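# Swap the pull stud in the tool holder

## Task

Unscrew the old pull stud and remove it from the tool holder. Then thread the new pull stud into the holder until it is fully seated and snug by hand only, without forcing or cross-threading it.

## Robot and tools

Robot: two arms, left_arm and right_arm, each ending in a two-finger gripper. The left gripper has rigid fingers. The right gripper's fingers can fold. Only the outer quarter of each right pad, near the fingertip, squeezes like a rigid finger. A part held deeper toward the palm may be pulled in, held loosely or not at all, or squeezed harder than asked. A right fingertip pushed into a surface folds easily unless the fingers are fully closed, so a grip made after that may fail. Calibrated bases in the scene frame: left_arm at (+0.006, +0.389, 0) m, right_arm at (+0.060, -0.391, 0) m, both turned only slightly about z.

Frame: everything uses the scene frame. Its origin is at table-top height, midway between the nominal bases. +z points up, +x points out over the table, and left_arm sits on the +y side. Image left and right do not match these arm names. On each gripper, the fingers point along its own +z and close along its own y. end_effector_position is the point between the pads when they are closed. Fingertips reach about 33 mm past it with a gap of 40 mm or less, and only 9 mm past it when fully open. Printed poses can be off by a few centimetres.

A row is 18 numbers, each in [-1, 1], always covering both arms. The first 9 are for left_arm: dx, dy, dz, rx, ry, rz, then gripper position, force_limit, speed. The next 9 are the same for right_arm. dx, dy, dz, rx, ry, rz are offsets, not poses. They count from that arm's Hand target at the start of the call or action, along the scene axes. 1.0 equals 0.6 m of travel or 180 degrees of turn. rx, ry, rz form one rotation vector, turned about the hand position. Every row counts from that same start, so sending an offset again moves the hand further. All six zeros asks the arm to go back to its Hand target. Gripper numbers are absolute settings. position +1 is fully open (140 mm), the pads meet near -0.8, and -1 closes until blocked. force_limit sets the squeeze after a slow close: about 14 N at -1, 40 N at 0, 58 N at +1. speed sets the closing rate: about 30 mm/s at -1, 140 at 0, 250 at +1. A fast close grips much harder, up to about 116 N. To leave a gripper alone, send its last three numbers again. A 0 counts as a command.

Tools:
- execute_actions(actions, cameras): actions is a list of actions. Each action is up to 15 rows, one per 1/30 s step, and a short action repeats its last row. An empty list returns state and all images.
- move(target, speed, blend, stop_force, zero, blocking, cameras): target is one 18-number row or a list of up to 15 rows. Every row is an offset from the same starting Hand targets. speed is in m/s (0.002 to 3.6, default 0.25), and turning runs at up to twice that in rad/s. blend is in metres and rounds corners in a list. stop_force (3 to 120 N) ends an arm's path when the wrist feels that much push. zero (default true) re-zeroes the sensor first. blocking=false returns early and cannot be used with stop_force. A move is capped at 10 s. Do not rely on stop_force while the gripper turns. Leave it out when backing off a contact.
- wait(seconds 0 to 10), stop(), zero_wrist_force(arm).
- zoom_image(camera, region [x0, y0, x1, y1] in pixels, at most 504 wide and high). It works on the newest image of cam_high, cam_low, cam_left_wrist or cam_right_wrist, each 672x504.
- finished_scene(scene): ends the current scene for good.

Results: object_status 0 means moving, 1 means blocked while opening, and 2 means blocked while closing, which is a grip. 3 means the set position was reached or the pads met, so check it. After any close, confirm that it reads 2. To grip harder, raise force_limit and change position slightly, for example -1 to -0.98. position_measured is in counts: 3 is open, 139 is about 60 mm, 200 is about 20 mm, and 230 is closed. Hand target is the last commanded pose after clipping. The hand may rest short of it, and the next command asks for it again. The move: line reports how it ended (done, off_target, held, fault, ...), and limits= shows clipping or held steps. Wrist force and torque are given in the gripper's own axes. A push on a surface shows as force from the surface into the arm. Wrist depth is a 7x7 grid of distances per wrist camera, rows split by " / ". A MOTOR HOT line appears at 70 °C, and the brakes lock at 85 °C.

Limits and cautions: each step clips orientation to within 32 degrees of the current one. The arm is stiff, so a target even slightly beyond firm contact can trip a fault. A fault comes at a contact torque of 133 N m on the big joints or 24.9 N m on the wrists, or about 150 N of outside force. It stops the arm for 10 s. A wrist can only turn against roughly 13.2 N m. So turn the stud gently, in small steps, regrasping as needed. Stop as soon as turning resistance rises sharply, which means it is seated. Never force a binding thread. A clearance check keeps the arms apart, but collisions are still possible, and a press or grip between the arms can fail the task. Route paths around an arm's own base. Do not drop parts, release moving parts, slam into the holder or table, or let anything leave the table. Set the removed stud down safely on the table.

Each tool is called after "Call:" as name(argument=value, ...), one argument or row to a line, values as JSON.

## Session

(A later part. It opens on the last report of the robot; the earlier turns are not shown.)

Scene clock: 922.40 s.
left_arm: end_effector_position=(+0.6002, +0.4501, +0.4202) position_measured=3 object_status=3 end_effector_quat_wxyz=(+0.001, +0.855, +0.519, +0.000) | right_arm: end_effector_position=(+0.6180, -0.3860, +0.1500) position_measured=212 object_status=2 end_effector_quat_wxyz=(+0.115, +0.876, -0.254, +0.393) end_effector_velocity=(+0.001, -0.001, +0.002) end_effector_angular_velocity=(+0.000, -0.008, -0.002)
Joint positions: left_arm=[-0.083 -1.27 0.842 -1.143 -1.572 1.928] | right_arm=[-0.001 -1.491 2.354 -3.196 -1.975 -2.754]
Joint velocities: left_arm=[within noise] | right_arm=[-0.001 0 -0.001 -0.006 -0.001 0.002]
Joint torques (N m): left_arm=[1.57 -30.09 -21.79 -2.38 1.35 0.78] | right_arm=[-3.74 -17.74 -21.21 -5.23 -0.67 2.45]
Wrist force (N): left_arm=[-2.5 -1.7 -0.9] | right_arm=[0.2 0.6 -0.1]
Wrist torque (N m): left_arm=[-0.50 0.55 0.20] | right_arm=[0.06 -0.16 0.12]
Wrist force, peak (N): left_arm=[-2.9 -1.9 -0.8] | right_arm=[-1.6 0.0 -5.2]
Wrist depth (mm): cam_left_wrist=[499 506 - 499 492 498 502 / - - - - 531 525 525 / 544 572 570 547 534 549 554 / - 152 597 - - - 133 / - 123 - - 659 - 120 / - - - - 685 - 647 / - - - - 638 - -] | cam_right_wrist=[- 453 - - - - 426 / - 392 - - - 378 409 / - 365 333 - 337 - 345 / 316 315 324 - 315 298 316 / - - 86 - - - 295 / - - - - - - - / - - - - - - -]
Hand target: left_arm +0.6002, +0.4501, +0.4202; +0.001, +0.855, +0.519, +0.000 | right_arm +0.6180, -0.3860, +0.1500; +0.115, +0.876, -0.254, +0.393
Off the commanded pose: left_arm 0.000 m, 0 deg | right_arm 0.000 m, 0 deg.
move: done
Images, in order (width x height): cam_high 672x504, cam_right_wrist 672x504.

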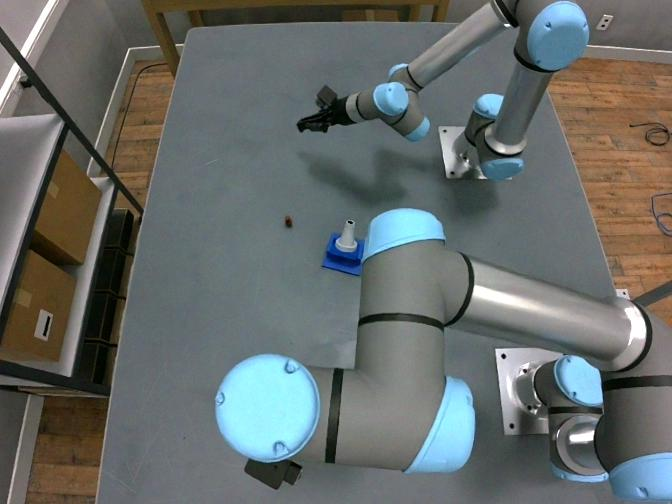

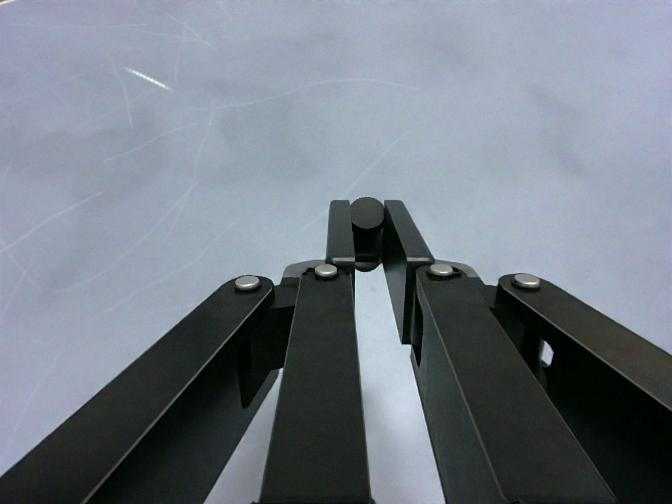

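Call:
move(
  target=[0,0,0,0,0,0,1,1,1,0,0,-0.1417,0,0,0,-1,0,-1],
  speed=0.12,
  cameras=["cam_low"],
)

Call:
move(
  target=[0,0,0,0,0,0,1,1,1,0,0,-0.03,0,0,0,-1,0,-1],
  speed=0.004,
  stop_force=4,
  cameras=["cam_right_wrist","cam_low"],
)

Scene clock: 930.93 s.
left_arm: end_effector_position=(+0.6002, +0.4501, +0.4202) position_measured=3 object_status=3 end_effector_quat_wxyz=(+0.001, +0.855, +0.519, +0.000) | right_arm: end_effector_position=(+0.6180, -0.3860, +0.0650) position_measured=212 object_status=2 end_effector_quat_wxyz=(+0.115, +0.876, -0.254, +0.393)
Joint positions: left_arm=[-0.083 -1.27 0.842 -1.143 -1.572 1.928] | right_arm=[-0.001 -1.242 2.416 -3.507 -1.975 -2.754]
Joint torques (N m): left_arm=[1.29 -29.56 -21.48 -2.35 1.45 0.8] | right_arm=[-0.82 -19.63 -18.81 -5.14 -1.64 -3.04]
Wrist force (N): left_arm=[-2.8 -1.9 -0.6] | right_arm=[-0.2 0.5 -0.2]
Wrist torque (N m): left_arm=[-0.53 0.60 0.20] | right_arm=[0.04 -0.05 0.09]
Wrist force, peak (N): left_arm=[-2.9 -2.0 -0.5] | right_arm=[1.5 0.7 -1.1]
Wrist depth (mm): cam_left_wrist=[501 499 516 - 498 488 498 / 535 - 524 522 528 516 532 / - 573 577 - - - 554 / 589 141 592 600 - - 133 / - 123 - 643 - - 120 / - - - - 732 - - / - - - - 732 - -] | cam_right_wrist=[- 298 - 299 300 320 299 / 266 268 267 266 266 264 258 / 244 242 240 240 238 242 238 / - 214 221 181 219 - 212 / 201 - 86 - - - 203 / - - - - - - - / - - - - - - -]
Hand target: left_arm +0.6002, +0.4501, +0.4202; +0.001, +0.855, +0.519, +0.000 | right_arm +0.6180, -0.3860, +0.0650; +0.115, +0.876, -0.254, +0.393
Off the commanded pose: left_arm 0.000 m, 0 deg | right_arm 0.000 m, 0 deg.
move: done
Images, in order (width x height): cam_low 672x504.

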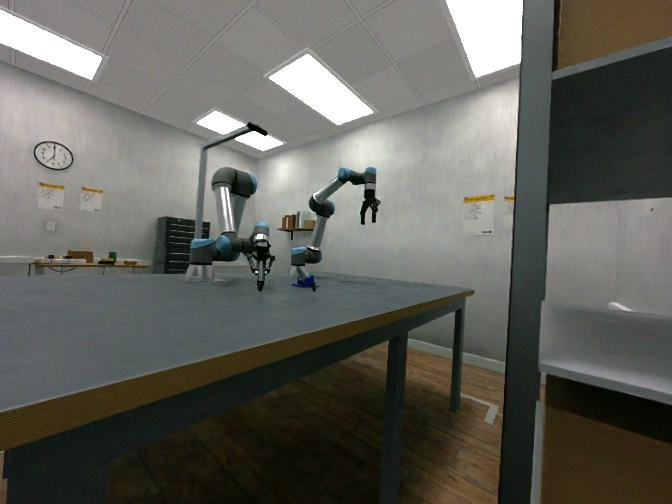

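Scene clock: 934.90 s.
left_arm: end_effector_position=(+0.6002, +0.4501, +0.4202) position_measured=3 object_status=3 end_effector_quat_wxyz=(+0.001, +0.855, +0.519, +0.000) | right_arm: end_effector_position=(+0.6180, -0.3861, +0.0521) position_measured=212 object_status=2 end_effector_quat_wxyz=(+0.115, +0.876, -0.254, +0.393)
Joint positions: left_arm=[-0.083 -1.27 0.842 -1.143 -1.572 1.928] | right_arm=[-0.001 -1.199 2.42 -3.554 -1.975 -2.754]
Joint torques (N m): left_arm=[2.17 -29.98 -21.73 -2.44 1.37 0.9] | right_arm=[4.92 -31.46 -7.39 -1.16 1.27 -2.54]
Wrist force (N): left_arm=[-2.6 -1.9 -0.3] | right_arm=[3.7 0.9 -3.0]
Wrist torque (N m): left_arm=[-0.54 0.56 0.20] | right_arm=[0.11 -0.08 0.10]
Wrist force, peak (N): left_arm=[-3.2 -1.8 -0.5] | right_arm=[5.4 1.4 -4.7]
Wrist depth (mm): cam_left_wrist=[497 496 498 501 508 519 498 / 534 502 - 562 530 512 518 / 577 563 - 544 546 - - / - 141 - - - - 133 / - 141 636 - - - 120 / - 683 719 - 633 659 - / - - - - 652 - -] | cam_right_wrist=[281 292 286 290 - 286 - / - 246 251 255 - 242 240 / 223 225 224 224 223 224 223 / 206 210 208 174 205 203 203 / 188 - 86 184 - - - / - - - - - - - / - - - - - - -]
Hand target: left_arm +0.6002, +0.4501, +0.4202; +0.001, +0.855, +0.519, +0.000 | right_arm +0.6180, -0.3860, +0.0521; +0.115, +0.876, -0.254, +0.393 (not the last commanded pose)
Off the commanded pose: left_arm 0.000 m, 0 deg | right_arm 0.005 m, 0 deg.
move: contact (right_arm)
Images, in order (width x height): cam_low 672x504, cam_right_wrist 672x504.

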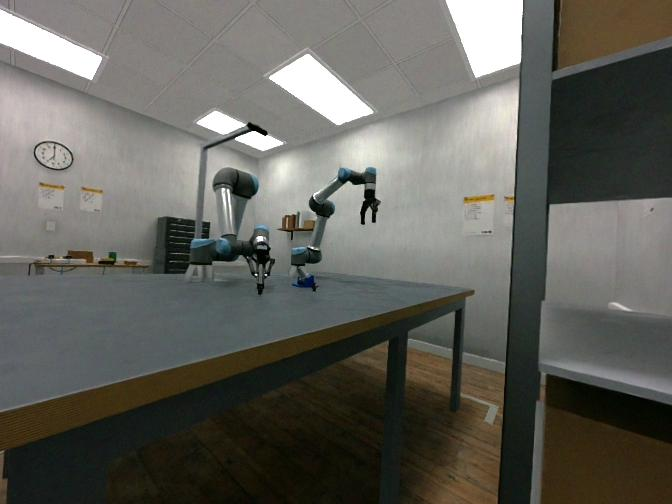

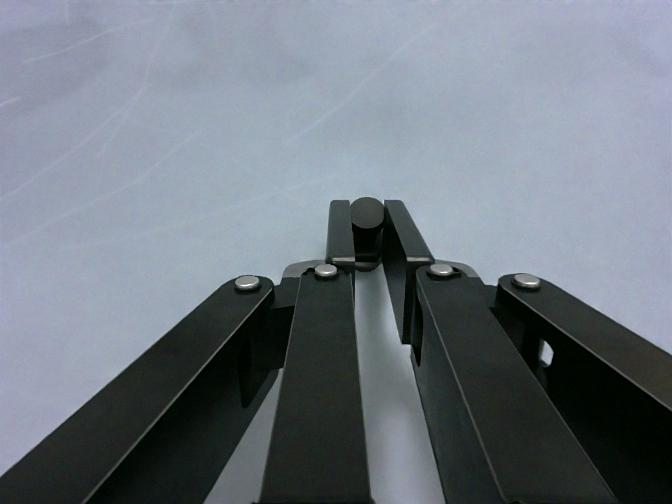

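Call:
zoom_image(
  camera="cam_right_wrist",
  region=[260, 150, 480, 370],
)

Call:
zoom_image(
  camera="cam_low",
  region=[220, 230, 340, 320],
)

Scaled by 2.291 from the camera's 672x504 image, which has a finer 960x720 frame.

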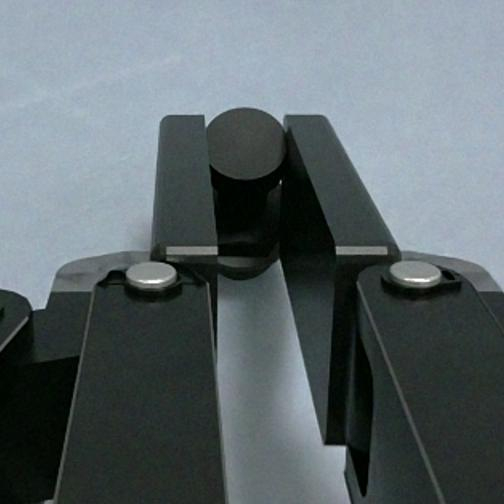

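Scaled by 4.200 from the camera's 672x504 image, which has a finer 960x720 frame.

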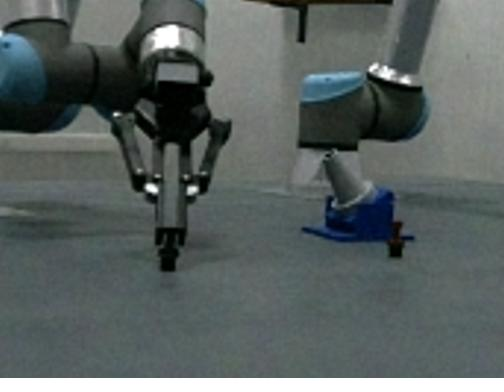

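Call:
move(
  target=[0,0,0,0,0,0,1,1,1,0,0,0.0005,0,0,0,-1,0,-1],
  speed=0.004,
)

Call:
move(
  target=[0,0,0,0,0,0,1,1,1,0,0,0,0,0,0,-0.3,0,-1],
)

Call:
move(
  target=[0,0,0,0,0,0,1,1,1,-0.1,0.063,0.105,0,0,0,-0.3,0,-1],
  speed=0.05,
  cameras=["cam_right_wrist","cam_low"],
)

Scene clock: 949.53 s.
left_arm: end_effector_position=(+0.6002, +0.4501, +0.4202) position_measured=3 object_status=3 end_effector_quat_wxyz=(+0.001, +0.855, +0.519, +0.000) | right_arm: end_effector_position=(+0.6180, -0.3860, +0.0524) position_measured=212 object_status=2 end_effector_quat_wxyz=(+0.115, +0.876, -0.254, +0.393)
Joint positions: left_arm=[-0.083 -1.27 0.842 -1.143 -1.572 1.928] | right_arm=[-0.001 -1.2 2.42 -3.553 -1.975 -2.754]
Joint torques (N m): left_arm=[2.06 -30.1 -20.99 -2.46 1.29 0.84] | right_arm=[-3.94 -32.91 -15.26 -2.58 0.19 -2.91]
Wrist force (N): left_arm=[-2.8 -1.6 -0.4] | right_arm=[0.0 0.9 -0.2]
Wrist torque (N m): left_arm=[-0.48 0.60 0.20] | right_arm=[0.14 -0.09 0.09]
Wrist force, peak (N): left_arm=[-3.2 -1.9 -0.5] | right_arm=[4.0 1.1 -3.0]
Wrist depth (mm): cam_left_wrist=[500 496 500 467 - - 463 / 528 - 534 524 - 529 - / 559 559 573 586 542 - 536 / 582 132 - 597 - - 133 / - 123 624 629 617 - 115 / - - - 689 749 663 - / - 769 - 725 643 - -] | cam_right_wrist=[- 276 273 288 280 288 263 / 251 246 250 244 260 - - / 227 227 231 224 220 222 222 / 206 204 209 184 204 204 203 / 189 192 86 184 - - - / - - - - - - - / - - - - - - -]
Hand target: left_arm +0.6002, +0.4501, +0.4202; +0.001, +0.855, +0.519, +0.000 | right_arm +0.6180, -0.3860, +0.0524; +0.115, +0.876, -0.254, +0.393
Off the commanded pose: left_arm 0.000 m, 0 deg | right_arm 0.000 m, 0 deg.
move: done

Scene clock: 950.73 s.
left_arm: end_effector_position=(+0.6002, +0.4501, +0.4202) position_measured=3 object_status=3 end_effector_quat_wxyz=(+0.001, +0.855, +0.519, +0.000) | right_arm: end_effector_position=(+0.6180, -0.3860, +0.0524) position_measured=167 object_status=0 end_effector_quat_wxyz=(+0.115, +0.876, -0.254, +0.393)
Joint positions: left_arm=[-0.083 -1.27 0.842 -1.143 -1.572 1.928] | right_arm=[-0.001 -1.2 2.42 -3.553 -1.975 -2.754]
Joint torques (N m): left_arm=[2.19 -30.42 -22.15 -2.54 1.53 0.85] | right_arm=[-5.56 -27.6 -15.8 -4.42 -2.58 -2.81]
Wrist force (N): left_arm=[-2.5 -1.7 -0.5] | right_arm=[0.3 0.4 -0.6]
Wrist torque (N m): left_arm=[-0.51 0.53 0.20] | right_arm=[0.05 -0.05 0.09]
Wrist force, peak (N): left_arm=[-3.0 -2.0 -0.5] | right_arm=[0.7 0.8 -1.0]
Wrist depth (mm): cam_left_wrist=[507 506 499 508 - 505 494 / 534 526 525 - - 520 522 / 545 568 557 547 - 554 - / 588 141 - - - - 126 / - 123 - 617 - - 120 / - 667 - - 673 677 - / - - 749 - 606 737 712] | cam_right_wrist=[281 272 280 280 274 279 278 / 252 251 245 250 - - 241 / 218 226 230 222 224 224 224 / 206 209 118 197 144 200 202 / - - 86 180 185 - 85 / - - - 176 - - - / - - - 161 - - -]
Hand target: left_arm +0.6002, +0.4501, +0.4202; +0.001, +0.855, +0.519, +0.000 | right_arm +0.6180, -0.3860, +0.0524; +0.115, +0.876, -0.254, +0.393
Off the commanded pose: left_arm 0.000 m, 0 deg | right_arm 0.000 m, 0 deg.
move: done

Scene clock: 952.97 s.
left_arm: end_effector_position=(+0.6002, +0.4501, +0.4202) position_measured=3 object_status=3 end_effector_quat_wxyz=(+0.001, +0.855, +0.519, +0.000) | right_arm: end_effector_position=(+0.5580, -0.3483, +0.1154) position_measured=167 object_status=3 end_effector_quat_wxyz=(+0.115, +0.876, -0.254, +0.393)
Joint positions: left_arm=[-0.083 -1.27 0.842 -1.143 -1.572 1.928] | right_arm=[0.119 -1.497 2.496 -3.29 -2.056 -2.656]
Joint torques (N m): left_arm=[1.68 -29.89 -21.26 -2.47 1.48 0.81] | right_arm=[-5.91 -11.39 -22.92 -5.45 0.75 -2.97]
Wrist force (N): left_arm=[-2.8 -1.8 -0.6] | right_arm=[0.5 0.5 -0.6]
Wrist torque (N m): left_arm=[-0.52 0.59 0.20] | right_arm=[0.04 -0.14 0.05]
Wrist force, peak (N): left_arm=[-3.0 -2.0 0.0] | right_arm=[0.6 0.8 -1.5]
Wrist depth (mm): cam_left_wrist=[500 510 499 - - 504 496 / 545 520 504 550 - 549 514 / - 569 - - - 557 557 / - 152 592 - - - 133 / - 122 636 629 634 622 120 / - - 659 656 673 710 647 / - 723 697 - 650 735 -] | cam_right_wrist=[391 - 395 - 382 389 375 / - 326 339 331 - 325 320 / 299 306 300 300 304 303 303 / - 278 277 - 125 288 - / - - 86 247 - - 84 / - - - 238 233 - - / - - - - - - -]
Hand target: left_arm +0.6002, +0.4501, +0.4202; +0.001, +0.855, +0.519, +0.000 | right_arm +0.5580, -0.3482, +0.1154; +0.115, +0.876, -0.254, +0.393
Off the commanded pose: left_arm 0.000 m, 0 deg | right_arm 0.000 m, 0 deg.
move: done
Images, in order (width x height): cam_low 672x504, cam_right_wrist 672x504.

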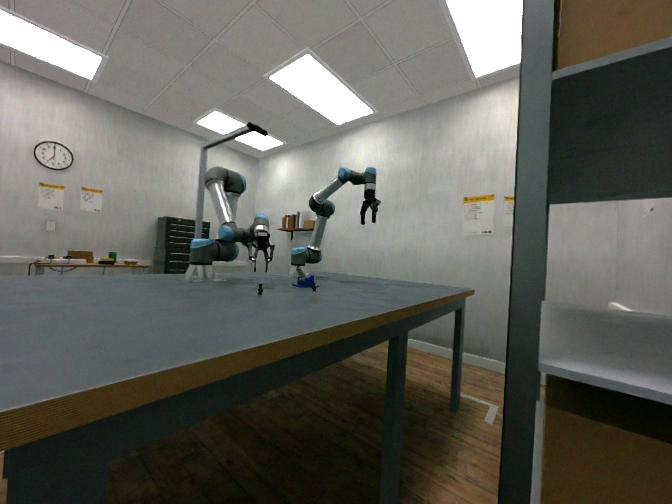

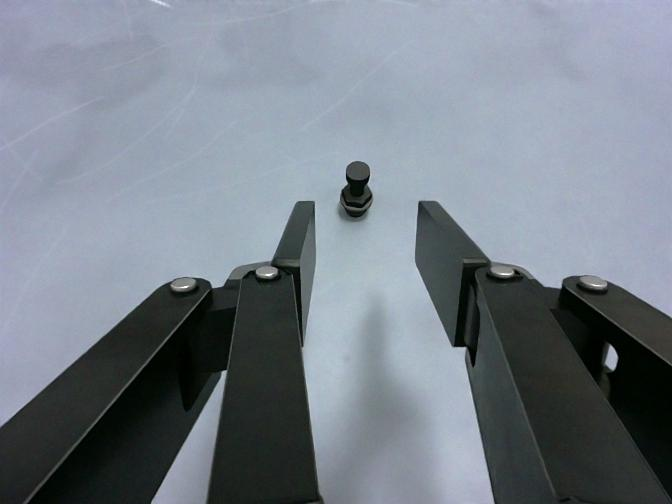

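Call:
zoom_image(
  camera="cam_right_wrist",
  region=[306, 140, 406, 240],
)

Scaled by 5.040 from the camera's 672x504 image, which has a finer 960x720 frame.

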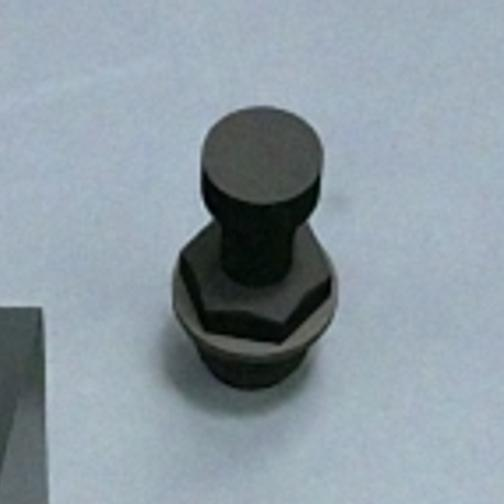

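Call:
move(
  target=[0,0,0,0,0,0,1,1,1,0.0892,-0.056,0.025,0.1439,0.2272,0,-0.3,0,-1],
  speed=0.2,
  cameras=["cam_right_wrist"],
)

Call:
zoom_image(
  camera="cam_right_wrist",
  region=[316, 140, 416, 240],
)

Scene clock: 968.50 s.
left_arm: end_effector_position=(+0.6002, +0.4501, +0.4202) position_measured=3 object_status=3 end_effector_quat_wxyz=(+0.001, +0.855, +0.519, +0.000) | right_arm: end_effector_position=(+0.6116, -0.3819, +0.1304) position_measured=167 object_status=3 end_effector_quat_wxyz=(+0.000, +0.961, -0.278, -0.001)
Joint positions: left_arm=[-0.083 -1.27 0.842 -1.143 -1.572 1.928] | right_arm=[-0.217 -1.405 1.77 -1.934 -1.572 -2.806]
Joint torques (N m): left_arm=[1.89 -29.72 -21.76 -2.63 1.47 0.88] | right_arm=[4.29 -27.27 -27.58 -1.61 -1.49 2.32]
Wrist force (N): left_arm=[-2.8 -2.0 -0.5] | right_arm=[-0.1 0.4 -1.2]
Wrist torque (N m): left_arm=[-0.56 0.60 0.20] | right_arm=[-0.06 0.10 0.23]
Wrist force, peak (N): left_arm=[-3.0 -1.9 -0.3] | right_arm=[1.0 0.8 -1.2]
Wrist depth (mm): cam_left_wrist=[501 - - 506 - - 497 / 529 526 - 522 550 - 518 / 559 579 563 - 549 553 - / 591 140 576 - 598 - 126 / - 122 - - 636 - 120 / - - - - 650 - - / - 719 697 - 661 - -] | cam_right_wrist=[238 236 238 237 236 235 235 / 255 252 255 247 257 249 249 / 266 264 266 265 262 263 264 / - 289 - 285 125 276 286 / - - - 303 303 - 85 / - - - 319 325 - - / - - - 352 - - -]
Hand target: left_arm +0.6002, +0.4501, +0.4202; +0.001, +0.855, +0.519, +0.000 | right_arm +0.6116, -0.3818, +0.1304; +0.000, +0.961, -0.278, -0.001
Off the commanded pose: left_arm 0.000 m, 0 deg | right_arm 0.000 m, 0 deg.
move: done
Images, in order (width x height): cam_right_wrist 672x504.

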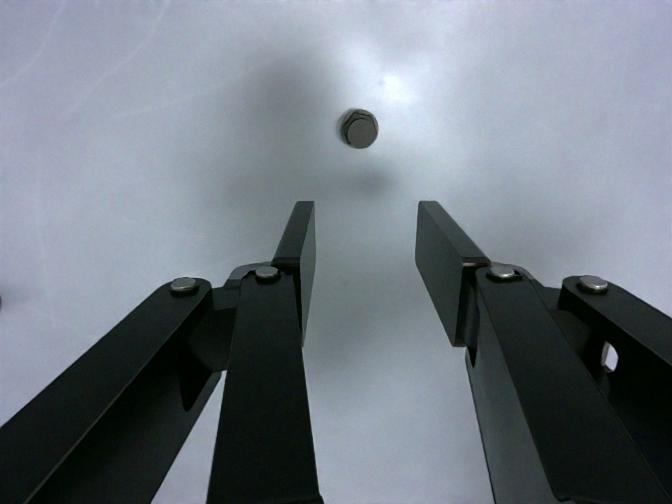

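Scaled by 5.040 from the camera's 672x504 image, which has a finer 960x720 frame.

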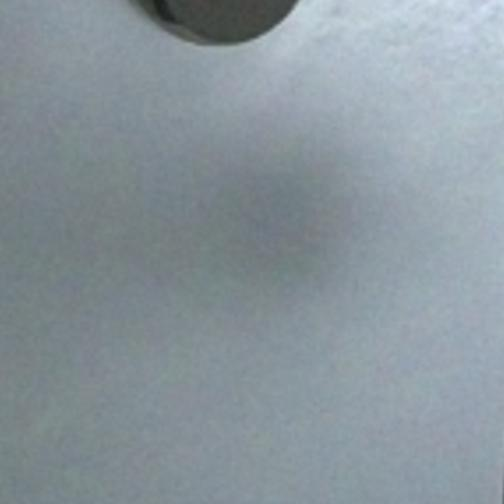

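Call:
zoom_image(
  camera="cam_right_wrist",
  region=[325, 95, 395, 165],
)

Scaled by 7.200 from the camera's 672x504 image, which has a finer 960x720 frame.

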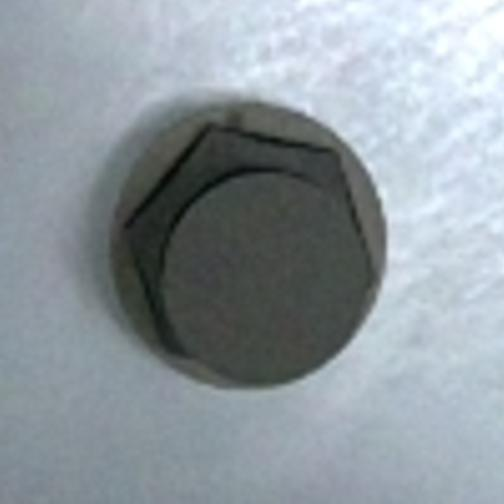

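Call:
move(
  target=[0,0,0,0,0,0,1,1,1,0.0475,-0.0302,-0.02,0,0,0.7694,-0.3,0,-1],
  speed=0.35,
  cameras=["cam_right_wrist"],
)

Call:
zoom_image(
  camera="cam_right_wrist",
  region=[320, 155, 410, 245],
)

Scene clock: 996.60 s.
left_arm: end_effector_position=(+0.6002, +0.4501, +0.4202) position_measured=3 object_status=3 end_effector_quat_wxyz=(+0.001, +0.855, +0.519, +0.000) | right_arm: end_effector_position=(+0.6401, -0.4000, +0.1184) position_measured=167 object_status=3 end_effector_quat_wxyz=(+0.001, +0.600, +0.800, +0.000)
Joint positions: left_arm=[-0.083 -1.27 0.842 -1.143 -1.572 1.928] | right_arm=[-0.237 -1.331 1.712 -1.954 -1.571 -5.243]
Joint torques (N m): left_arm=[2.93 -30.42 -21.56 -2.61 1.46 0.92] | right_arm=[-1.19 -38.87 -18.65 -3.19 0.8 -2.36]
Wrist force (N): left_arm=[-2.6 -1.9 -0.3] | right_arm=[0.2 0.6 -1.2]
Wrist torque (N m): left_arm=[-0.54 0.56 0.20] | right_arm=[0.00 0.05 0.18]
Wrist force, peak (N): left_arm=[-3.0 -2.0 -0.5] | right_arm=[0.2 0.7 -1.5]
Wrist depth (mm): cam_left_wrist=[489 500 501 498 - - 496 / 531 530 524 - 539 - 536 / 557 563 555 - - - - / 592 131 586 601 - - 133 / - 140 - 636 681 633 120 / - - - - 697 - 663 / - - - 719 621 - -] | cam_right_wrist=[229 227 226 226 224 231 224 / 236 240 240 237 237 240 - / 255 255 253 250 243 - - / 271 271 259 269 124 271 274 / - - 86 291 282 - 84 / - - - 314 - - - / - - - - - - -]
Hand target: left_arm +0.6002, +0.4501, +0.4202; +0.001, +0.855, +0.519, +0.000 | right_arm +0.6401, -0.4000, +0.1184; +0.001, +0.600, +0.800, +0.000
Off the commanded pose: left_arm 0.000 m, 0 deg | right_arm 0.000 m, 0 deg.
move: done
Images, in order (width x height): cam_right_wrist 672x504.

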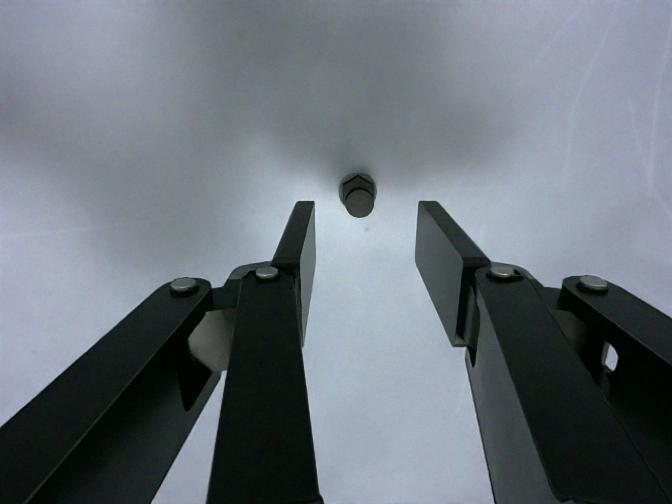

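Scaled by 5.600 from the camera's 672x504 image, which has a finer 960x720 frame.

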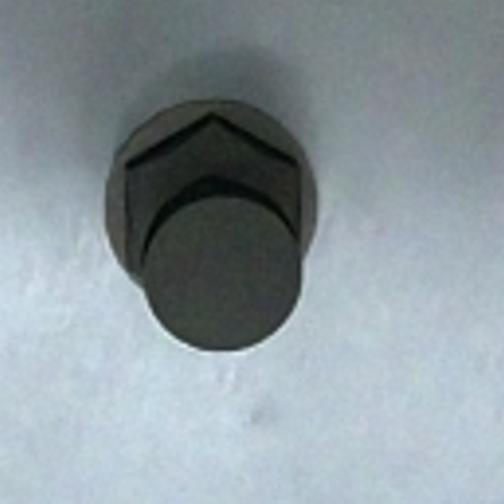

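Call:
move(
  target=[
    [0,0,0,0,0,0,1,1,1,-0.0008,-0.0003,-0.1,0,0,0,-0.3,0,-1],
    [0,0,0,0,0,0,1,1,1,-0.0008,-0.0003,-0.1122,0,0,0,-0.3,0,-1],
  ],
  speed=[0.1,0.02],
  blend=[0.003,0],
  cameras=["cam_right_wrist","cam_low"],
)

Call:
zoom_image(
  camera="cam_right_wrist",
  region=[290, 170, 440, 320],
)

Call:
zoom_image(
  camera="cam_low",
  region=[220, 230, 340, 320],
)

Scene clock: 1010.53 s.
left_arm: end_effector_position=(+0.6002, +0.4501, +0.4202) position_measured=3 object_status=3 end_effector_quat_wxyz=(+0.001, +0.855, +0.519, +0.000) | right_arm: end_effector_position=(+0.6395, -0.4001, +0.0509) position_measured=167 object_status=3 end_effector_quat_wxyz=(+0.001, +0.600, +0.800, +0.000)
Joint positions: left_arm=[-0.083 -1.27 0.842 -1.143 -1.572 1.928] | right_arm=[-0.238 -1.26 1.81 -2.123 -1.571 -5.244]
Joint torques (N m): left_arm=[2.63 -30.16 -22.01 -2.71 1.48 0.84] | right_arm=[-5.46 -42.01 -25.16 -1.06 -0.59 -2.49]
Wrist force (N): left_arm=[-2.8 -1.8 -0.4] | right_arm=[0.1 0.3 -0.8]
Wrist torque (N m): left_arm=[-0.52 0.60 0.20] | right_arm=[-0.06 0.04 0.24]
Wrist force, peak (N): left_arm=[-3.0 -1.9 -0.4] | right_arm=[0.3 0.3 -2.9]
Wrist depth (mm): cam_left_wrist=[504 506 490 497 512 497 490 / 534 - 529 525 - 534 532 / 559 573 558 - - 572 554 / - 152 614 - - 583 126 / - 122 - - 636 - 120 / - 675 636 681 656 - - / - 714 784 749 710 - 735] | cam_right_wrist=[165 167 166 165 164 162 164 / 176 177 176 174 174 175 173 / 185 185 185 186 184 184 181 / 201 198 - 197 143 194 - / - - 86 207 - - 84 / - - - 230 - - - / - - - 245 - - -]
Hand target: left_arm +0.6002, +0.4501, +0.4202; +0.001, +0.855, +0.519, +0.000 | right_arm +0.6396, -0.4001, +0.0511; +0.001, +0.600, +0.800, +0.000
Off the commanded pose: left_arm 0.000 m, 0 deg | right_arm 0.000 m, 0 deg.
move: done
Images, in order (width x height): cam_low 672x504, cam_right_wrist 672x504.

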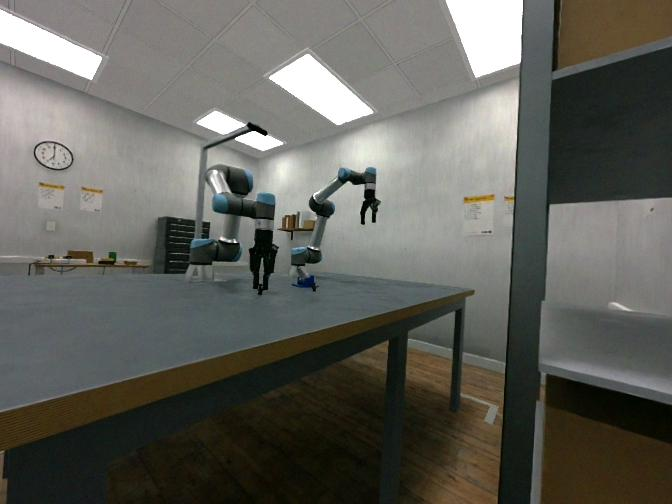

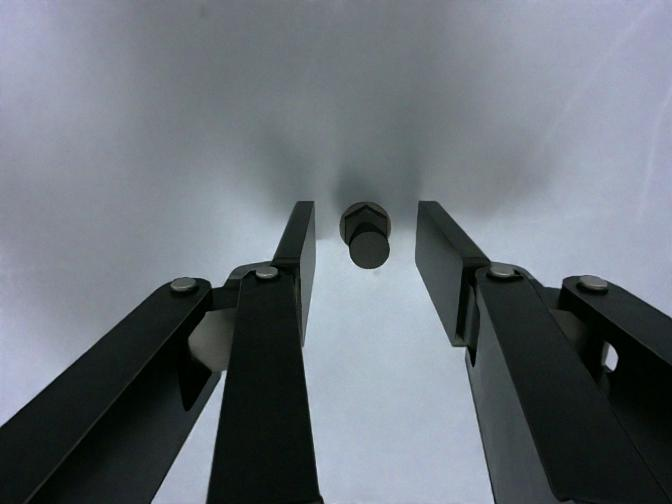

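Scaled by 3.360 from the camera's 672x504 image, which has a finer 960x720 frame.

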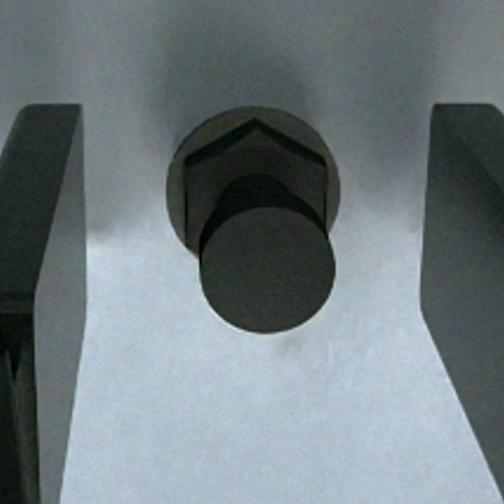

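Scaled by 4.200 from the camera's 672x504 image, which has a finer 960x720 frame.

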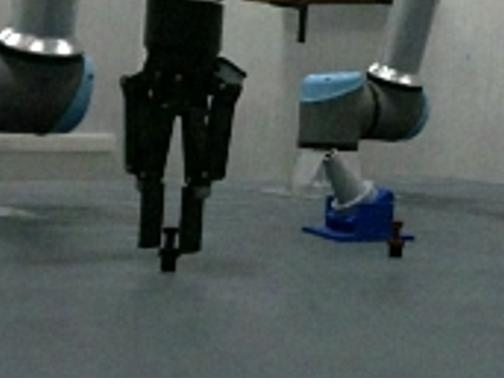

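Call:
move(
  target=[
    [0,0,0,0,0,0,1,1,1,0,0,-0.0013,0,0,0,-0.3,0,-1],
    [0,0,0,0,0,0,1,1,1,0,0,-0.0013,0,0,0,-1,0,-1],
  ],
  speed=0.01,
)

Call:
wait(
  seconds=0.5,
  cameras=["cam_right_wrist"],
)

Call:
zoom_image(
  camera="cam_right_wrist",
  region=[290, 170, 440, 320],
)

Scene clock: 1020.57 s.
left_arm: end_effector_position=(+0.6002, +0.4501, +0.4202) position_measured=3 object_status=3 end_effector_quat_wxyz=(+0.001, +0.855, +0.519, +0.000) | right_arm: end_effector_position=(+0.6396, -0.4001, +0.0503) position_measured=207 object_status=0 end_effector_quat_wxyz=(+0.001, +0.600, +0.800, +0.000)
Joint positions: left_arm=[-0.083 -1.27 0.842 -1.143 -1.572 1.928] | right_arm=[-0.238 -1.259 1.811 -2.125 -1.571 -5.244]
Joint torques (N m): left_arm=[3.1 -30.2 -21.77 -2.72 1.63 0.78] | right_arm=[5.46 -32.15 -18.96 -1.16 1.78 1.99]
Wrist force (N): left_arm=[-2.8 -2.0 -0.5] | right_arm=[1.1 -2.0 -16.2]
Wrist torque (N m): left_arm=[-0.56 0.60 0.20] | right_arm=[0.13 0.08 0.24]
Wrist force, peak (N): left_arm=[-3.1 -1.9 -0.5] | right_arm=[1.3 -2.3 -16.3]
Wrist depth (mm): cam_left_wrist=[- 509 - - - 501 496 / - 530 530 512 546 559 525 / - 568 554 588 - - 558 / - 152 621 588 - - 114 / - 140 634 624 641 661 115 / - 675 - - 669 - - / 735 714 - - 650 - 754] | cam_right_wrist=[165 165 165 164 164 164 163 / 174 174 174 173 174 176 173 / 184 186 185 182 184 183 185 / 198 197 194 169 191 196 193 / 212 - 86 - - - - / - - - - - - - / - - - - - - -]
Hand target: left_arm +0.6002, +0.4501, +0.4202; +0.001, +0.855, +0.519, +0.000 | right_arm +0.6396, -0.4001, +0.0503; +0.001, +0.600, +0.800, +0.000
Off the commanded pose: left_arm 0.000 m, 0 deg | right_arm 0.000 m, 0 deg.
move: done

Scene clock: 1021.07 s.
left_arm: end_effector_position=(+0.6002, +0.4501, +0.4202) position_measured=3 object_status=3 end_effector_quat_wxyz=(+0.001, +0.855, +0.519, +0.000) | right_arm: end_effector_position=(+0.6396, -0.4001, +0.0503) position_measured=207 object_status=2 end_effector_quat_wxyz=(+0.001, +0.600, +0.800, +0.000)
Joint positions: left_arm=[-0.083 -1.27 0.842 -1.143 -1.572 1.928] | right_arm=[-0.238 -1.259 1.811 -2.125 -1.571 -5.244]
Joint torques (N m): left_arm=[3.56 -30.24 -21.7 -2.82 1.49 0.78] | right_arm=[5.58 -33.36 -20.81 -1.27 1.78 2.03]
Wrist force (N): left_arm=[-2.9 -1.9 -0.7] | right_arm=[1.1 -2.0 -16.0]
Wrist torque (N m): left_arm=[-0.55 0.61 0.21] | right_arm=[0.12 0.08 0.24]
Wrist force, peak (N): left_arm=[-2.9 -1.9 -0.7] | right_arm=[1.2 -2.1 -16.7]
Wrist depth (mm): cam_left_wrist=[500 509 - 500 492 522 491 / - 539 525 - - - 539 / 577 528 534 565 - 563 554 / 589 130 612 583 - - 133 / - 121 - - - - 120 / - - - - 725 - - / - - - - 633 - -] | cam_right_wrist=[165 166 163 164 164 164 164 / 174 174 177 173 173 174 173 / - 182 183 182 184 185 185 / 201 198 197 191 191 196 196 / 212 - 86 208 - - 206 / - - - - - - - / - - - - - - -]
Hand target: left_arm +0.6002, +0.4501, +0.4202; +0.001, +0.855, +0.519, +0.000 | right_arm +0.6396, -0.4001, +0.0503; +0.001, +0.600, +0.800, +0.000
Tool commands: left_gripper/position=+1.0 left_gripper/force_limit=+1.0 left_gripper/speed=+1.0 right_gripper/position=-1.0 right_gripper/force_limit=+0.0 right_gripper/speed=-1.0
Off the commanded pose: left_arm 0.000 m, 0 deg | right_arm 0.000 m, 0 deg.
wait: 0.50 s; at rest by 0.17 s
Images, in order (width x height): cam_right_wrist 672x504.

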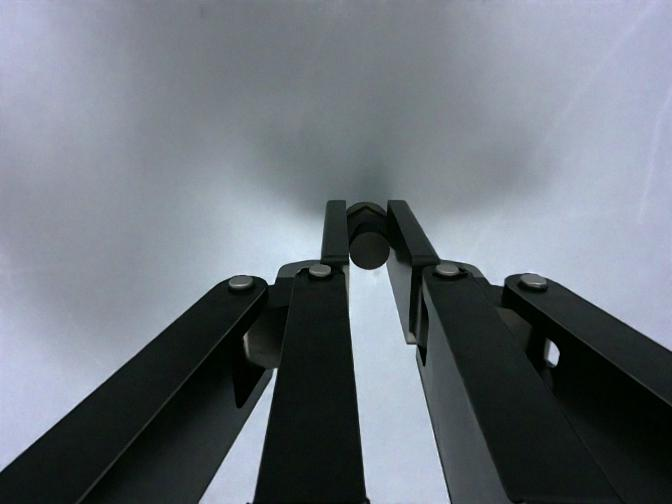

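Scaled by 3.360 from the camera's 672x504 image, which has a finer 960x720 frame.

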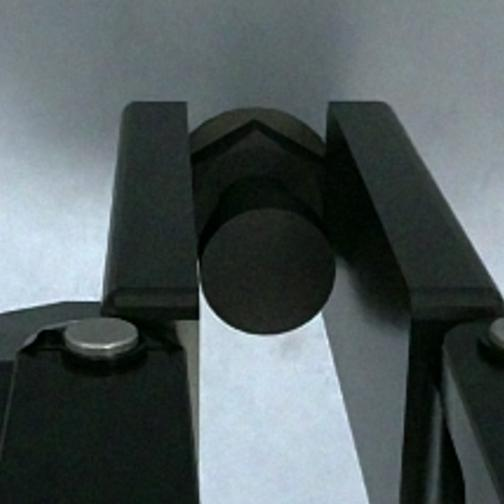

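Call:
move(
  target=[
    [0,0,0,0,0,0,1,1,1,0,0,0.25,0,0,0,-1,0,-1],
    [0,0,0,0,0,0,1,1,1,-0.2843,0.3988,0.3183,0.1472,-0.1529,0.3177,-1,0,-1],
    [0,0,0,0,0,0,1,1,1,-0.2618,0.475,0.2112,0.1472,-0.1529,0.3177,-1,0,-1],
  ],
  speed=[0.15,0.25,0.08],
  blend=[0.04,0.02,0],
  cameras=["cam_right_wrist","cam_high"],
)

Call:
zoom_image(
  camera="cam_right_wrist",
  region=[290, 150, 450, 310],
)

Scene clock: 1057.93 s.
left_arm: end_effector_position=(+0.6002, +0.4501, +0.4202) position_measured=3 object_status=3 end_effector_quat_wxyz=(+0.001, +0.855, +0.519, +0.000) | right_arm: end_effector_position=(+0.4824, -0.1152, +0.1770) position_measured=207 object_status=2 end_effector_quat_wxyz=(+0.051, +0.120, +0.942, +0.310)
Joint positions: left_arm=[-0.083 -1.27 0.842 -1.143 -1.572 1.928] | right_arm=[-0.088 -1.8 2.23 -2.141 -0.945 -6.083]
Joint torques (N m): left_arm=[3.48 -30.17 -22.5 -2.78 1.54 0.83] | right_arm=[-2.51 -13.24 -29.44 -4.34 2.28 -2.71]
Wrist force (N): left_arm=[-3.0 -1.9 -0.6] | right_arm=[0.8 -0.2 -1.3]
Wrist torque (N m): left_arm=[-0.54 0.64 0.20] | right_arm=[0.01 -0.13 0.31]
Wrist force, peak (N): left_arm=[-2.9 -2.1 -0.4] | right_arm=[1.2 -2.4 -16.4]
Wrist depth (mm): cam_left_wrist=[- 507 498 507 500 501 501 / 531 540 528 519 522 525 512 / 559 555 561 545 561 554 550 / - 152 624 561 598 582 133 / - 123 633 - 616 - 120 / - - 691 - 671 - 663 / - 814 723 800 669 - -] | cam_right_wrist=[214 238 266 316 364 444 517 / 223 248 281 296 398 - - / - 259 305 280 - 569 650 / - - 301 149 452 - - / - - 86 - - - - / - - - - - - - / - - - - - - -]
Hand target: left_arm +0.6002, +0.4501, +0.4202; +0.001, +0.855, +0.519, +0.000 | right_arm +0.4825, -0.1151, +0.1770; +0.051, +0.120, +0.942, +0.310
Off the commanded pose: left_arm 0.000 m, 0 deg | right_arm 0.000 m, 0 deg.
move: done
Images, in order (width x height): cam_high 672x504, cam_right_wrist 672x504.

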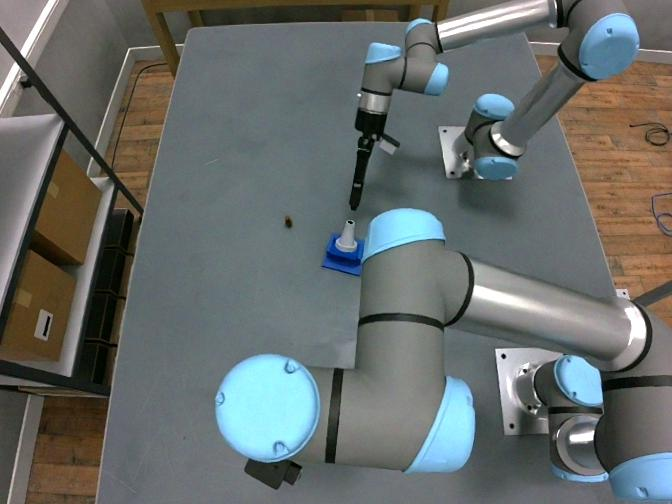

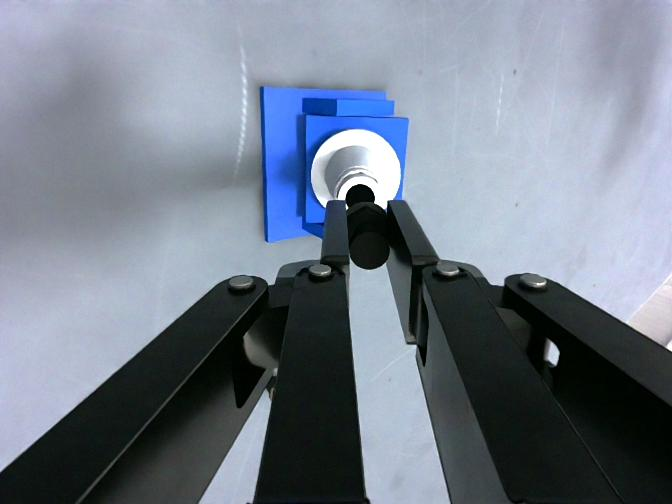

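Scaled by 3.150 from the camera's 672x504 image, which has a finer 960x720 frame.

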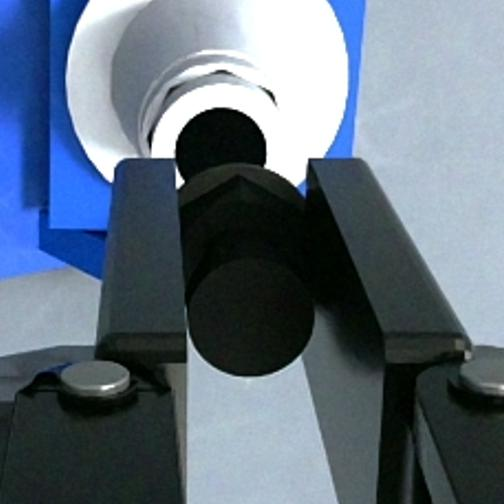

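Call:
move(
  target=[0,0,0,0,0,0,1,1,1,0.0096,0.0324,-0.0455,0,0,0,-1,0,-1],
  speed=0.05,
)

Call:
move(
  target=[0,0,0,0,0,0,1,1,1,0.00254,0.00858,-0.01205,0,0,0,-1,0,-1],
  speed=0.003,
  stop_force=4,
  cameras=["cam_right_wrist"],
)

Call:
zoom_image(
  camera="cam_right_wrist",
  region=[290, 150, 450, 310],
)

Scene clock: 1068.13 s.
left_arm: end_effector_position=(+0.6002, +0.4501, +0.4202) position_measured=3 object_status=3 end_effector_quat_wxyz=(+0.001, +0.855, +0.519, +0.000) | right_arm: end_effector_position=(+0.4882, -0.0957, +0.1497) position_measured=207 object_status=2 end_effector_quat_wxyz=(+0.051, +0.120, +0.942, +0.310)
Joint positions: left_arm=[-0.083 -1.27 0.842 -1.143 -1.572 1.928] | right_arm=[-0.033 -1.724 2.261 -2.287 -0.953 -6.017]
Joint torques (N m): left_arm=[3.72 -29.78 -21.77 -2.76 1.46 0.9] | right_arm=[-5.93 -19.11 -29.2 -2.65 1.72 -2.86]
Wrist force (N): left_arm=[-3.0 -2.0 -0.5] | right_arm=[1.1 -0.1 -1.3]
Wrist torque (N m): left_arm=[-0.57 0.64 0.20] | right_arm=[0.05 -0.20 0.27]
Wrist force, peak (N): left_arm=[-3.0 -2.0 -0.5] | right_arm=[0.9 -0.4 -2.2]
Wrist depth (mm): cam_left_wrist=[516 500 - - 492 506 495 / 506 534 - 530 - 524 - / - 546 535 - 557 551 561 / - 132 - - 580 591 133 / - 123 - 669 - - 120 / - - - - 691 - - / - 730 - - 627 - -] | cam_right_wrist=[197 211 243 274 323 - - / 203 225 253 259 311 - 537 / 211 232 265 247 370 - - / 224 246 - - - - - / 230 - 86 - - - - / - - - - - - - / - - - - - - -]
Hand target: left_arm +0.6002, +0.4501, +0.4202; +0.001, +0.855, +0.519, +0.000 | right_arm +0.4883, -0.0957, +0.1497; +0.051, +0.120, +0.942, +0.310
Off the commanded pose: left_arm 0.000 m, 0 deg | right_arm 0.000 m, 0 deg.
move: done

Scene clock: 1071.53 s.
left_arm: end_effector_position=(+0.6002, +0.4501, +0.4202) position_measured=3 object_status=3 end_effector_quat_wxyz=(+0.001, +0.855, +0.519, +0.000) | right_arm: end_effector_position=(+0.4894, -0.0918, +0.1442) position_measured=207 object_status=2 end_effector_quat_wxyz=(+0.051, +0.120, +0.942, +0.310)
Joint positions: left_arm=[-0.083 -1.27 0.842 -1.143 -1.572 1.928] | right_arm=[-0.023 -1.707 2.266 -2.316 -0.955 -6.004]
Joint torques (N m): left_arm=[3.97 -30.01 -21.52 -2.88 1.46 0.79] | right_arm=[-5.21 -21.01 -23.35 -1.7 3.79 -2.96]
Wrist force (N): left_arm=[-2.6 -1.8 -0.5] | right_arm=[1.0 -0.9 -6.3]
Wrist torque (N m): left_arm=[-0.51 0.56 0.20] | right_arm=[0.06 -0.12 0.23]
Wrist force, peak (N): left_arm=[-3.0 -2.0 -0.4] | right_arm=[3.7 -2.8 -14.5]
Wrist depth (mm): cam_left_wrist=[508 502 - 497 499 494 500 / 500 570 - 532 507 523 544 / - 554 540 555 561 - 547 / - 141 605 569 594 - 133 / - 626 - - 634 555 120 / - - - - 677 645 - / 744 744 719 737 725 - -] | cam_right_wrist=[191 210 236 264 - 406 456 / 199 217 248 252 301 392 549 / - 227 259 242 239 - - / - 235 277 151 116 479 681 / - - 86 - - - - / - - - - - - - / - - - - - - -]
Hand target: left_arm +0.6002, +0.4501, +0.4202; +0.001, +0.855, +0.519, +0.000 | right_arm +0.4894, -0.0918, +0.1442; +0.051, +0.120, +0.942, +0.310 (not the last commanded pose)
Off the commanded pose: left_arm 0.000 m, 0 deg | right_arm 0.002 m, 0 deg.
move: contact (right_arm)
Images, in order (width x height): cam_right_wrist 672x504.

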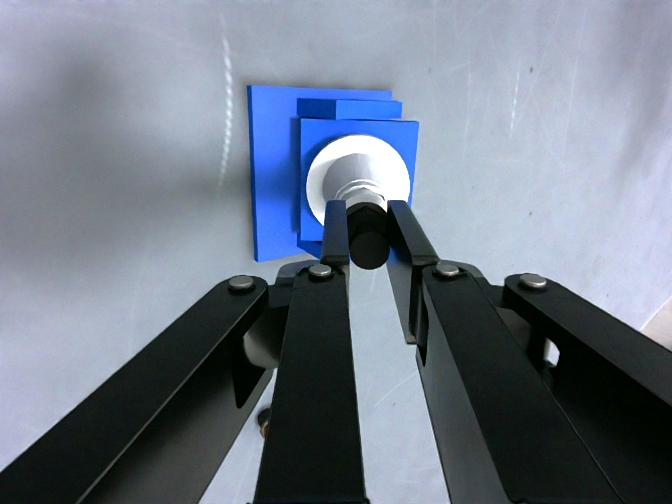

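Scaled by 3.150 from the camera's 672x504 image, which has a finer 960x720 frame.

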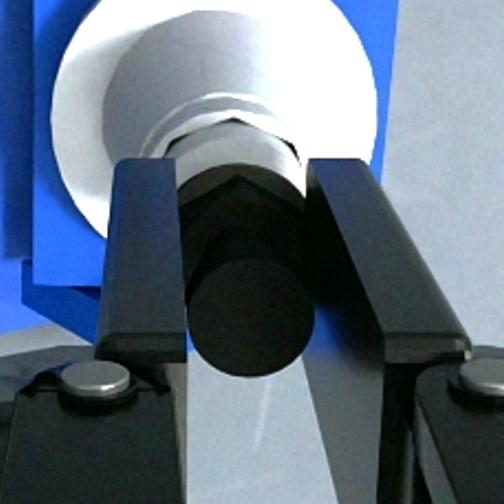

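Call:
move(
  target=[0,0,0,0,0,0,1,1,1,0,0,0,0.0845,0.286,-0.4015,-1,0,-1],
  speed=0.25,
)

Scene clock: 1082.90 s.
left_arm: end_effector_position=(+0.6002, +0.4501, +0.4202) position_measured=3 object_status=3 end_effector_quat_wxyz=(+0.001, +0.855, +0.519, +0.000) | right_arm: end_effector_position=(+0.4894, -0.0918, +0.1442) position_measured=207 object_status=2 end_effector_quat_wxyz=(-0.183, +0.751, +0.581, +0.254)
Joint positions: left_arm=[-0.083 -1.27 0.842 -1.143 -1.572 1.928] | right_arm=[-0.022 -1.707 2.265 -2.315 -0.957 -4.433]
Joint torques (N m): left_arm=[4.47 -29.56 -21.71 -2.83 1.49 0.79] | right_arm=[-1.53 -31.12 -19.85 -6.09 0.48 1.2]
Wrist force (N): left_arm=[-2.7 -2.0 -0.5] | right_arm=[1.2 3.9 27.9]
Wrist torque (N m): left_arm=[-0.56 0.57 0.19] | right_arm=[-0.02 -0.09 0.19]
Wrist force, peak (N): left_arm=[-3.0 -2.1 -0.7] | right_arm=[1.0 7.0 31.2]
Wrist depth (mm): cam_left_wrist=[520 511 511 491 501 490 - / 510 518 522 516 522 531 529 / - 562 606 - - 544 553 / 589 141 609 601 558 - 127 / - 152 - 614 633 - 120 / - 693 - - 667 663 - / - 749 787 787 643 - -] | cam_right_wrist=[334 - - - 336 349 - / - - - 324 - - - / - - - 240 255 - 309 / - - - - - - 298 / 279 - 86 - - - - / - - - - - - - / - - - - - - -]
Hand target: left_arm +0.6002, +0.4501, +0.4202; +0.001, +0.855, +0.519, +0.000 | right_arm +0.4894, -0.0918, +0.1442; -0.183, +0.751, +0.581, +0.254
Off the commanded pose: left_arm 0.000 m, 0 deg | right_arm 0.000 m, 0 deg.
move: done

Call:
move(
  target=[
    [0,0,0,0,0,0,1,1,1,0.00014,0.00048,-0.00067,0,0,0,-1,0,-1],
    [0,0,0,0,0,0,1,1,1,0.00028,0.00095,-0.00134,0.0845,0.286,-0.4015,-1,0,-1],
  ],
  speed=[0.004,0.25],
)

Scene clock: 1091.33 s.
left_arm: end_effector_position=(+0.6002, +0.4501, +0.4202) position_measured=3 object_status=3 end_effector_quat_wxyz=(+0.001, +0.855, +0.519, +0.000) | right_arm: end_effector_position=(+0.4896, -0.0912, +0.1434) position_measured=207 object_status=2 end_effector_quat_wxyz=(-0.310, +0.942, -0.120, +0.050)
Joint positions: left_arm=[-0.083 -1.27 0.842 -1.143 -1.572 1.928] | right_arm=[-0.021 -1.703 2.264 -2.316 -0.956 -2.862]
Joint torques (N m): left_arm=[4.33 -30.2 -21.33 -2.97 1.47 0.97] | right_arm=[8.19 -18.83 -7.64 -1.47 -1.36 1.22]
Wrist force (N): left_arm=[-2.8 -1.9 -0.7] | right_arm=[3.0 -2.1 -11.7]
Wrist torque (N m): left_arm=[-0.54 0.59 0.20] | right_arm=[0.21 0.21 0.27]
Wrist force, peak (N): left_arm=[-2.7 -2.4 -0.5] | right_arm=[1.5 4.6 29.0]
Wrist depth (mm): cam_left_wrist=[505 508 500 497 - - 495 / - 550 - 525 509 512 517 / - 562 544 532 - 577 549 / - 141 - 598 - - 114 / - 123 - 639 - - 110 / - - - - 663 - - / 737 - - - 648 725 -] | cam_right_wrist=[492 422 - 285 251 222 200 / 605 - - 247 253 232 213 / - - 396 240 265 237 214 / - - 435 153 270 257 217 / - - 86 - - - 224 / - - - - - - - / - - - - - - -]
Hand target: left_arm +0.6002, +0.4501, +0.4202; +0.001, +0.855, +0.519, +0.000 | right_arm +0.4896, -0.0912, +0.1434; -0.310, +0.942, -0.120, +0.050
Off the commanded pose: left_arm 0.000 m, 0 deg | right_arm 0.000 m, 0 deg.
move: done

Call:
move(
  target=[
    [0,0,0,0,0,0,1,1,1,0.0001,0.00033,-0.00047,0.0845,0.286,-0.4015,-1,0,-1],
    [0,0,0,0,0,0,1,1,1,0.00024,0.00081,-0.00114,0.169,0.572,-0.803,-1,0,-1],
  ],
  speed=0.4,
  blend=[0.02,0],
)

Scene clock: 1110.70 s.
left_arm: end_effector_position=(+0.6002, +0.4501, +0.4202) position_measured=3 object_status=3 end_effector_quat_wxyz=(+0.001, +0.855, +0.519, +0.000) | right_arm: end_effector_position=(+0.4897, -0.0907, +0.1427) position_measured=207 object_status=2 end_effector_quat_wxyz=(+0.051, +0.120, +0.942, +0.310)
Joint positions: left_arm=[-0.083 -1.27 0.842 -1.143 -1.572 1.928] | right_arm=[-0.02 -1.702 2.268 -2.324 -0.956 0.284]
Joint torques (N m): left_arm=[4.11 -30.1 -21.94 -3.02 1.43 0.9] | right_arm=[-1.97 -21.21 -14.45 -2.11 1.35 1.71]
Wrist force (N): left_arm=[-2.7 -2.1 -0.5] | right_arm=[2.8 0.6 -5.7]
Wrist torque (N m): left_arm=[-0.57 0.59 0.20] | right_arm=[0.17 -0.14 0.35]
Wrist force, peak (N): left_arm=[-3.0 -1.9 -1.0] | right_arm=[7.3 -2.3 -12.2]
Wrist depth (mm): cam_left_wrist=[510 496 - 500 501 494 541 / - - - - - 536 517 / 565 - - - 561 541 568 / 589 131 600 - - 582 127 / - 122 639 589 - - 120 / - - 708 - 685 629 - / - - - - 697 - -] | cam_right_wrist=[190 213 234 283 315 375 485 / 198 215 247 249 329 - 532 / 208 227 259 243 349 - 622 / 217 239 269 149 123 - - / 223 - 86 - - - - / - - - - - - - / - - - - - - -]
Hand target: left_arm +0.6002, +0.4501, +0.4202; +0.001, +0.855, +0.519, +0.000 | right_arm +0.4897, -0.0907, +0.1428; +0.051, +0.121, +0.942, +0.310
Off the commanded pose: left_arm 0.000 m, 0 deg | right_arm 0.000 m, 0 deg.
move: done

Call:
move(
  target=[
    [0,0,0,0,0,0,1,1,1,0.00011,0.00038,-0.00054,0.0845,0.286,-0.4015,-1,0,-1],
    [0,0,0,0,0,0,1,1,1,0.00025,0.00086,-0.0012,0.169,0.572,-0.803,-1,0,-1],
    [0,0,0,0,0,0,1,1,1,0.0004,0.00134,-0.00187,-0.0845,-0.286,0.4015,-1,0,-1],
    [0,0,0,0,0,0,1,1,1,0.00044,0.00149,-0.0021,-0.0563,-0.1907,0.2677,-1,0,-1],
  ],
  speed=0.45,
  blend=[0.02,0.02,0.02,0],
  cameras=["cam_right_wrist"],
)

Scene clock: 1122.67 s.
left_arm: end_effector_position=(+0.6002, +0.4501, +0.4202) position_measured=3 object_status=3 end_effector_quat_wxyz=(+0.001, +0.855, +0.519, +0.000) | right_arm: end_effector_position=(+0.4900, -0.0898, +0.1415) position_measured=207 object_status=2 end_effector_quat_wxyz=(+0.199, -0.367, +0.875, +0.244)
Joint positions: left_arm=[-0.083 -1.27 0.842 -1.143 -1.572 1.928] | right_arm=[-0.018 -1.698 2.268 -2.329 -0.955 5.52]
Joint torques (N m): left_arm=[4.48 -30.37 -21.83 -3.16 1.48 0.88] | right_arm=[-1.19 -23.75 -16.67 -1.58 1.85 1.87]
Wrist force (N): left_arm=[-2.8 -1.8 -0.6] | right_arm=[0.5 -2.4 1.0]
Wrist torque (N m): left_arm=[-0.52 0.60 0.20] | right_arm=[0.25 0.00 0.44]
Wrist force, peak (N): left_arm=[-3.0 -2.2 -0.8] | right_arm=[8.6 -3.5 14.7]
Wrist depth (mm): cam_left_wrist=[512 487 497 - 495 506 506 / 536 530 516 - - 523 - / 565 - - - - 553 - / 579 131 - 597 - - 127 / - 123 652 - 617 - 120 / - - 697 - 643 - - / - - - 737 650 - -] | cam_right_wrist=[195 199 218 234 236 260 284 / 218 230 243 247 251 297 323 / 238 257 275 243 247 - - / 288 322 - 151 117 459 - / - - 86 - - - - / - - - - - - - / - - - - - - -]
Hand target: left_arm +0.6002, +0.4501, +0.4202; +0.001, +0.855, +0.519, +0.000 | right_arm +0.4900, -0.0898, +0.1415; +0.199, -0.367, +0.875, +0.244
Off the commanded pose: left_arm 0.000 m, 0 deg | right_arm 0.000 m, 0 deg.
move: done
Images, in order (width x height): cam_right_wrist 672x504.

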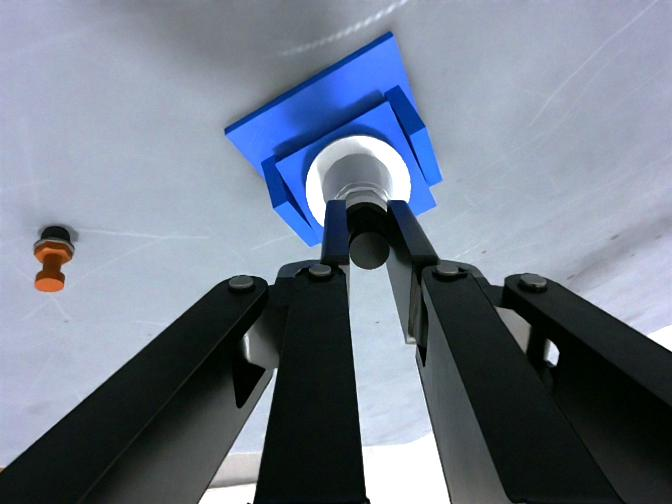

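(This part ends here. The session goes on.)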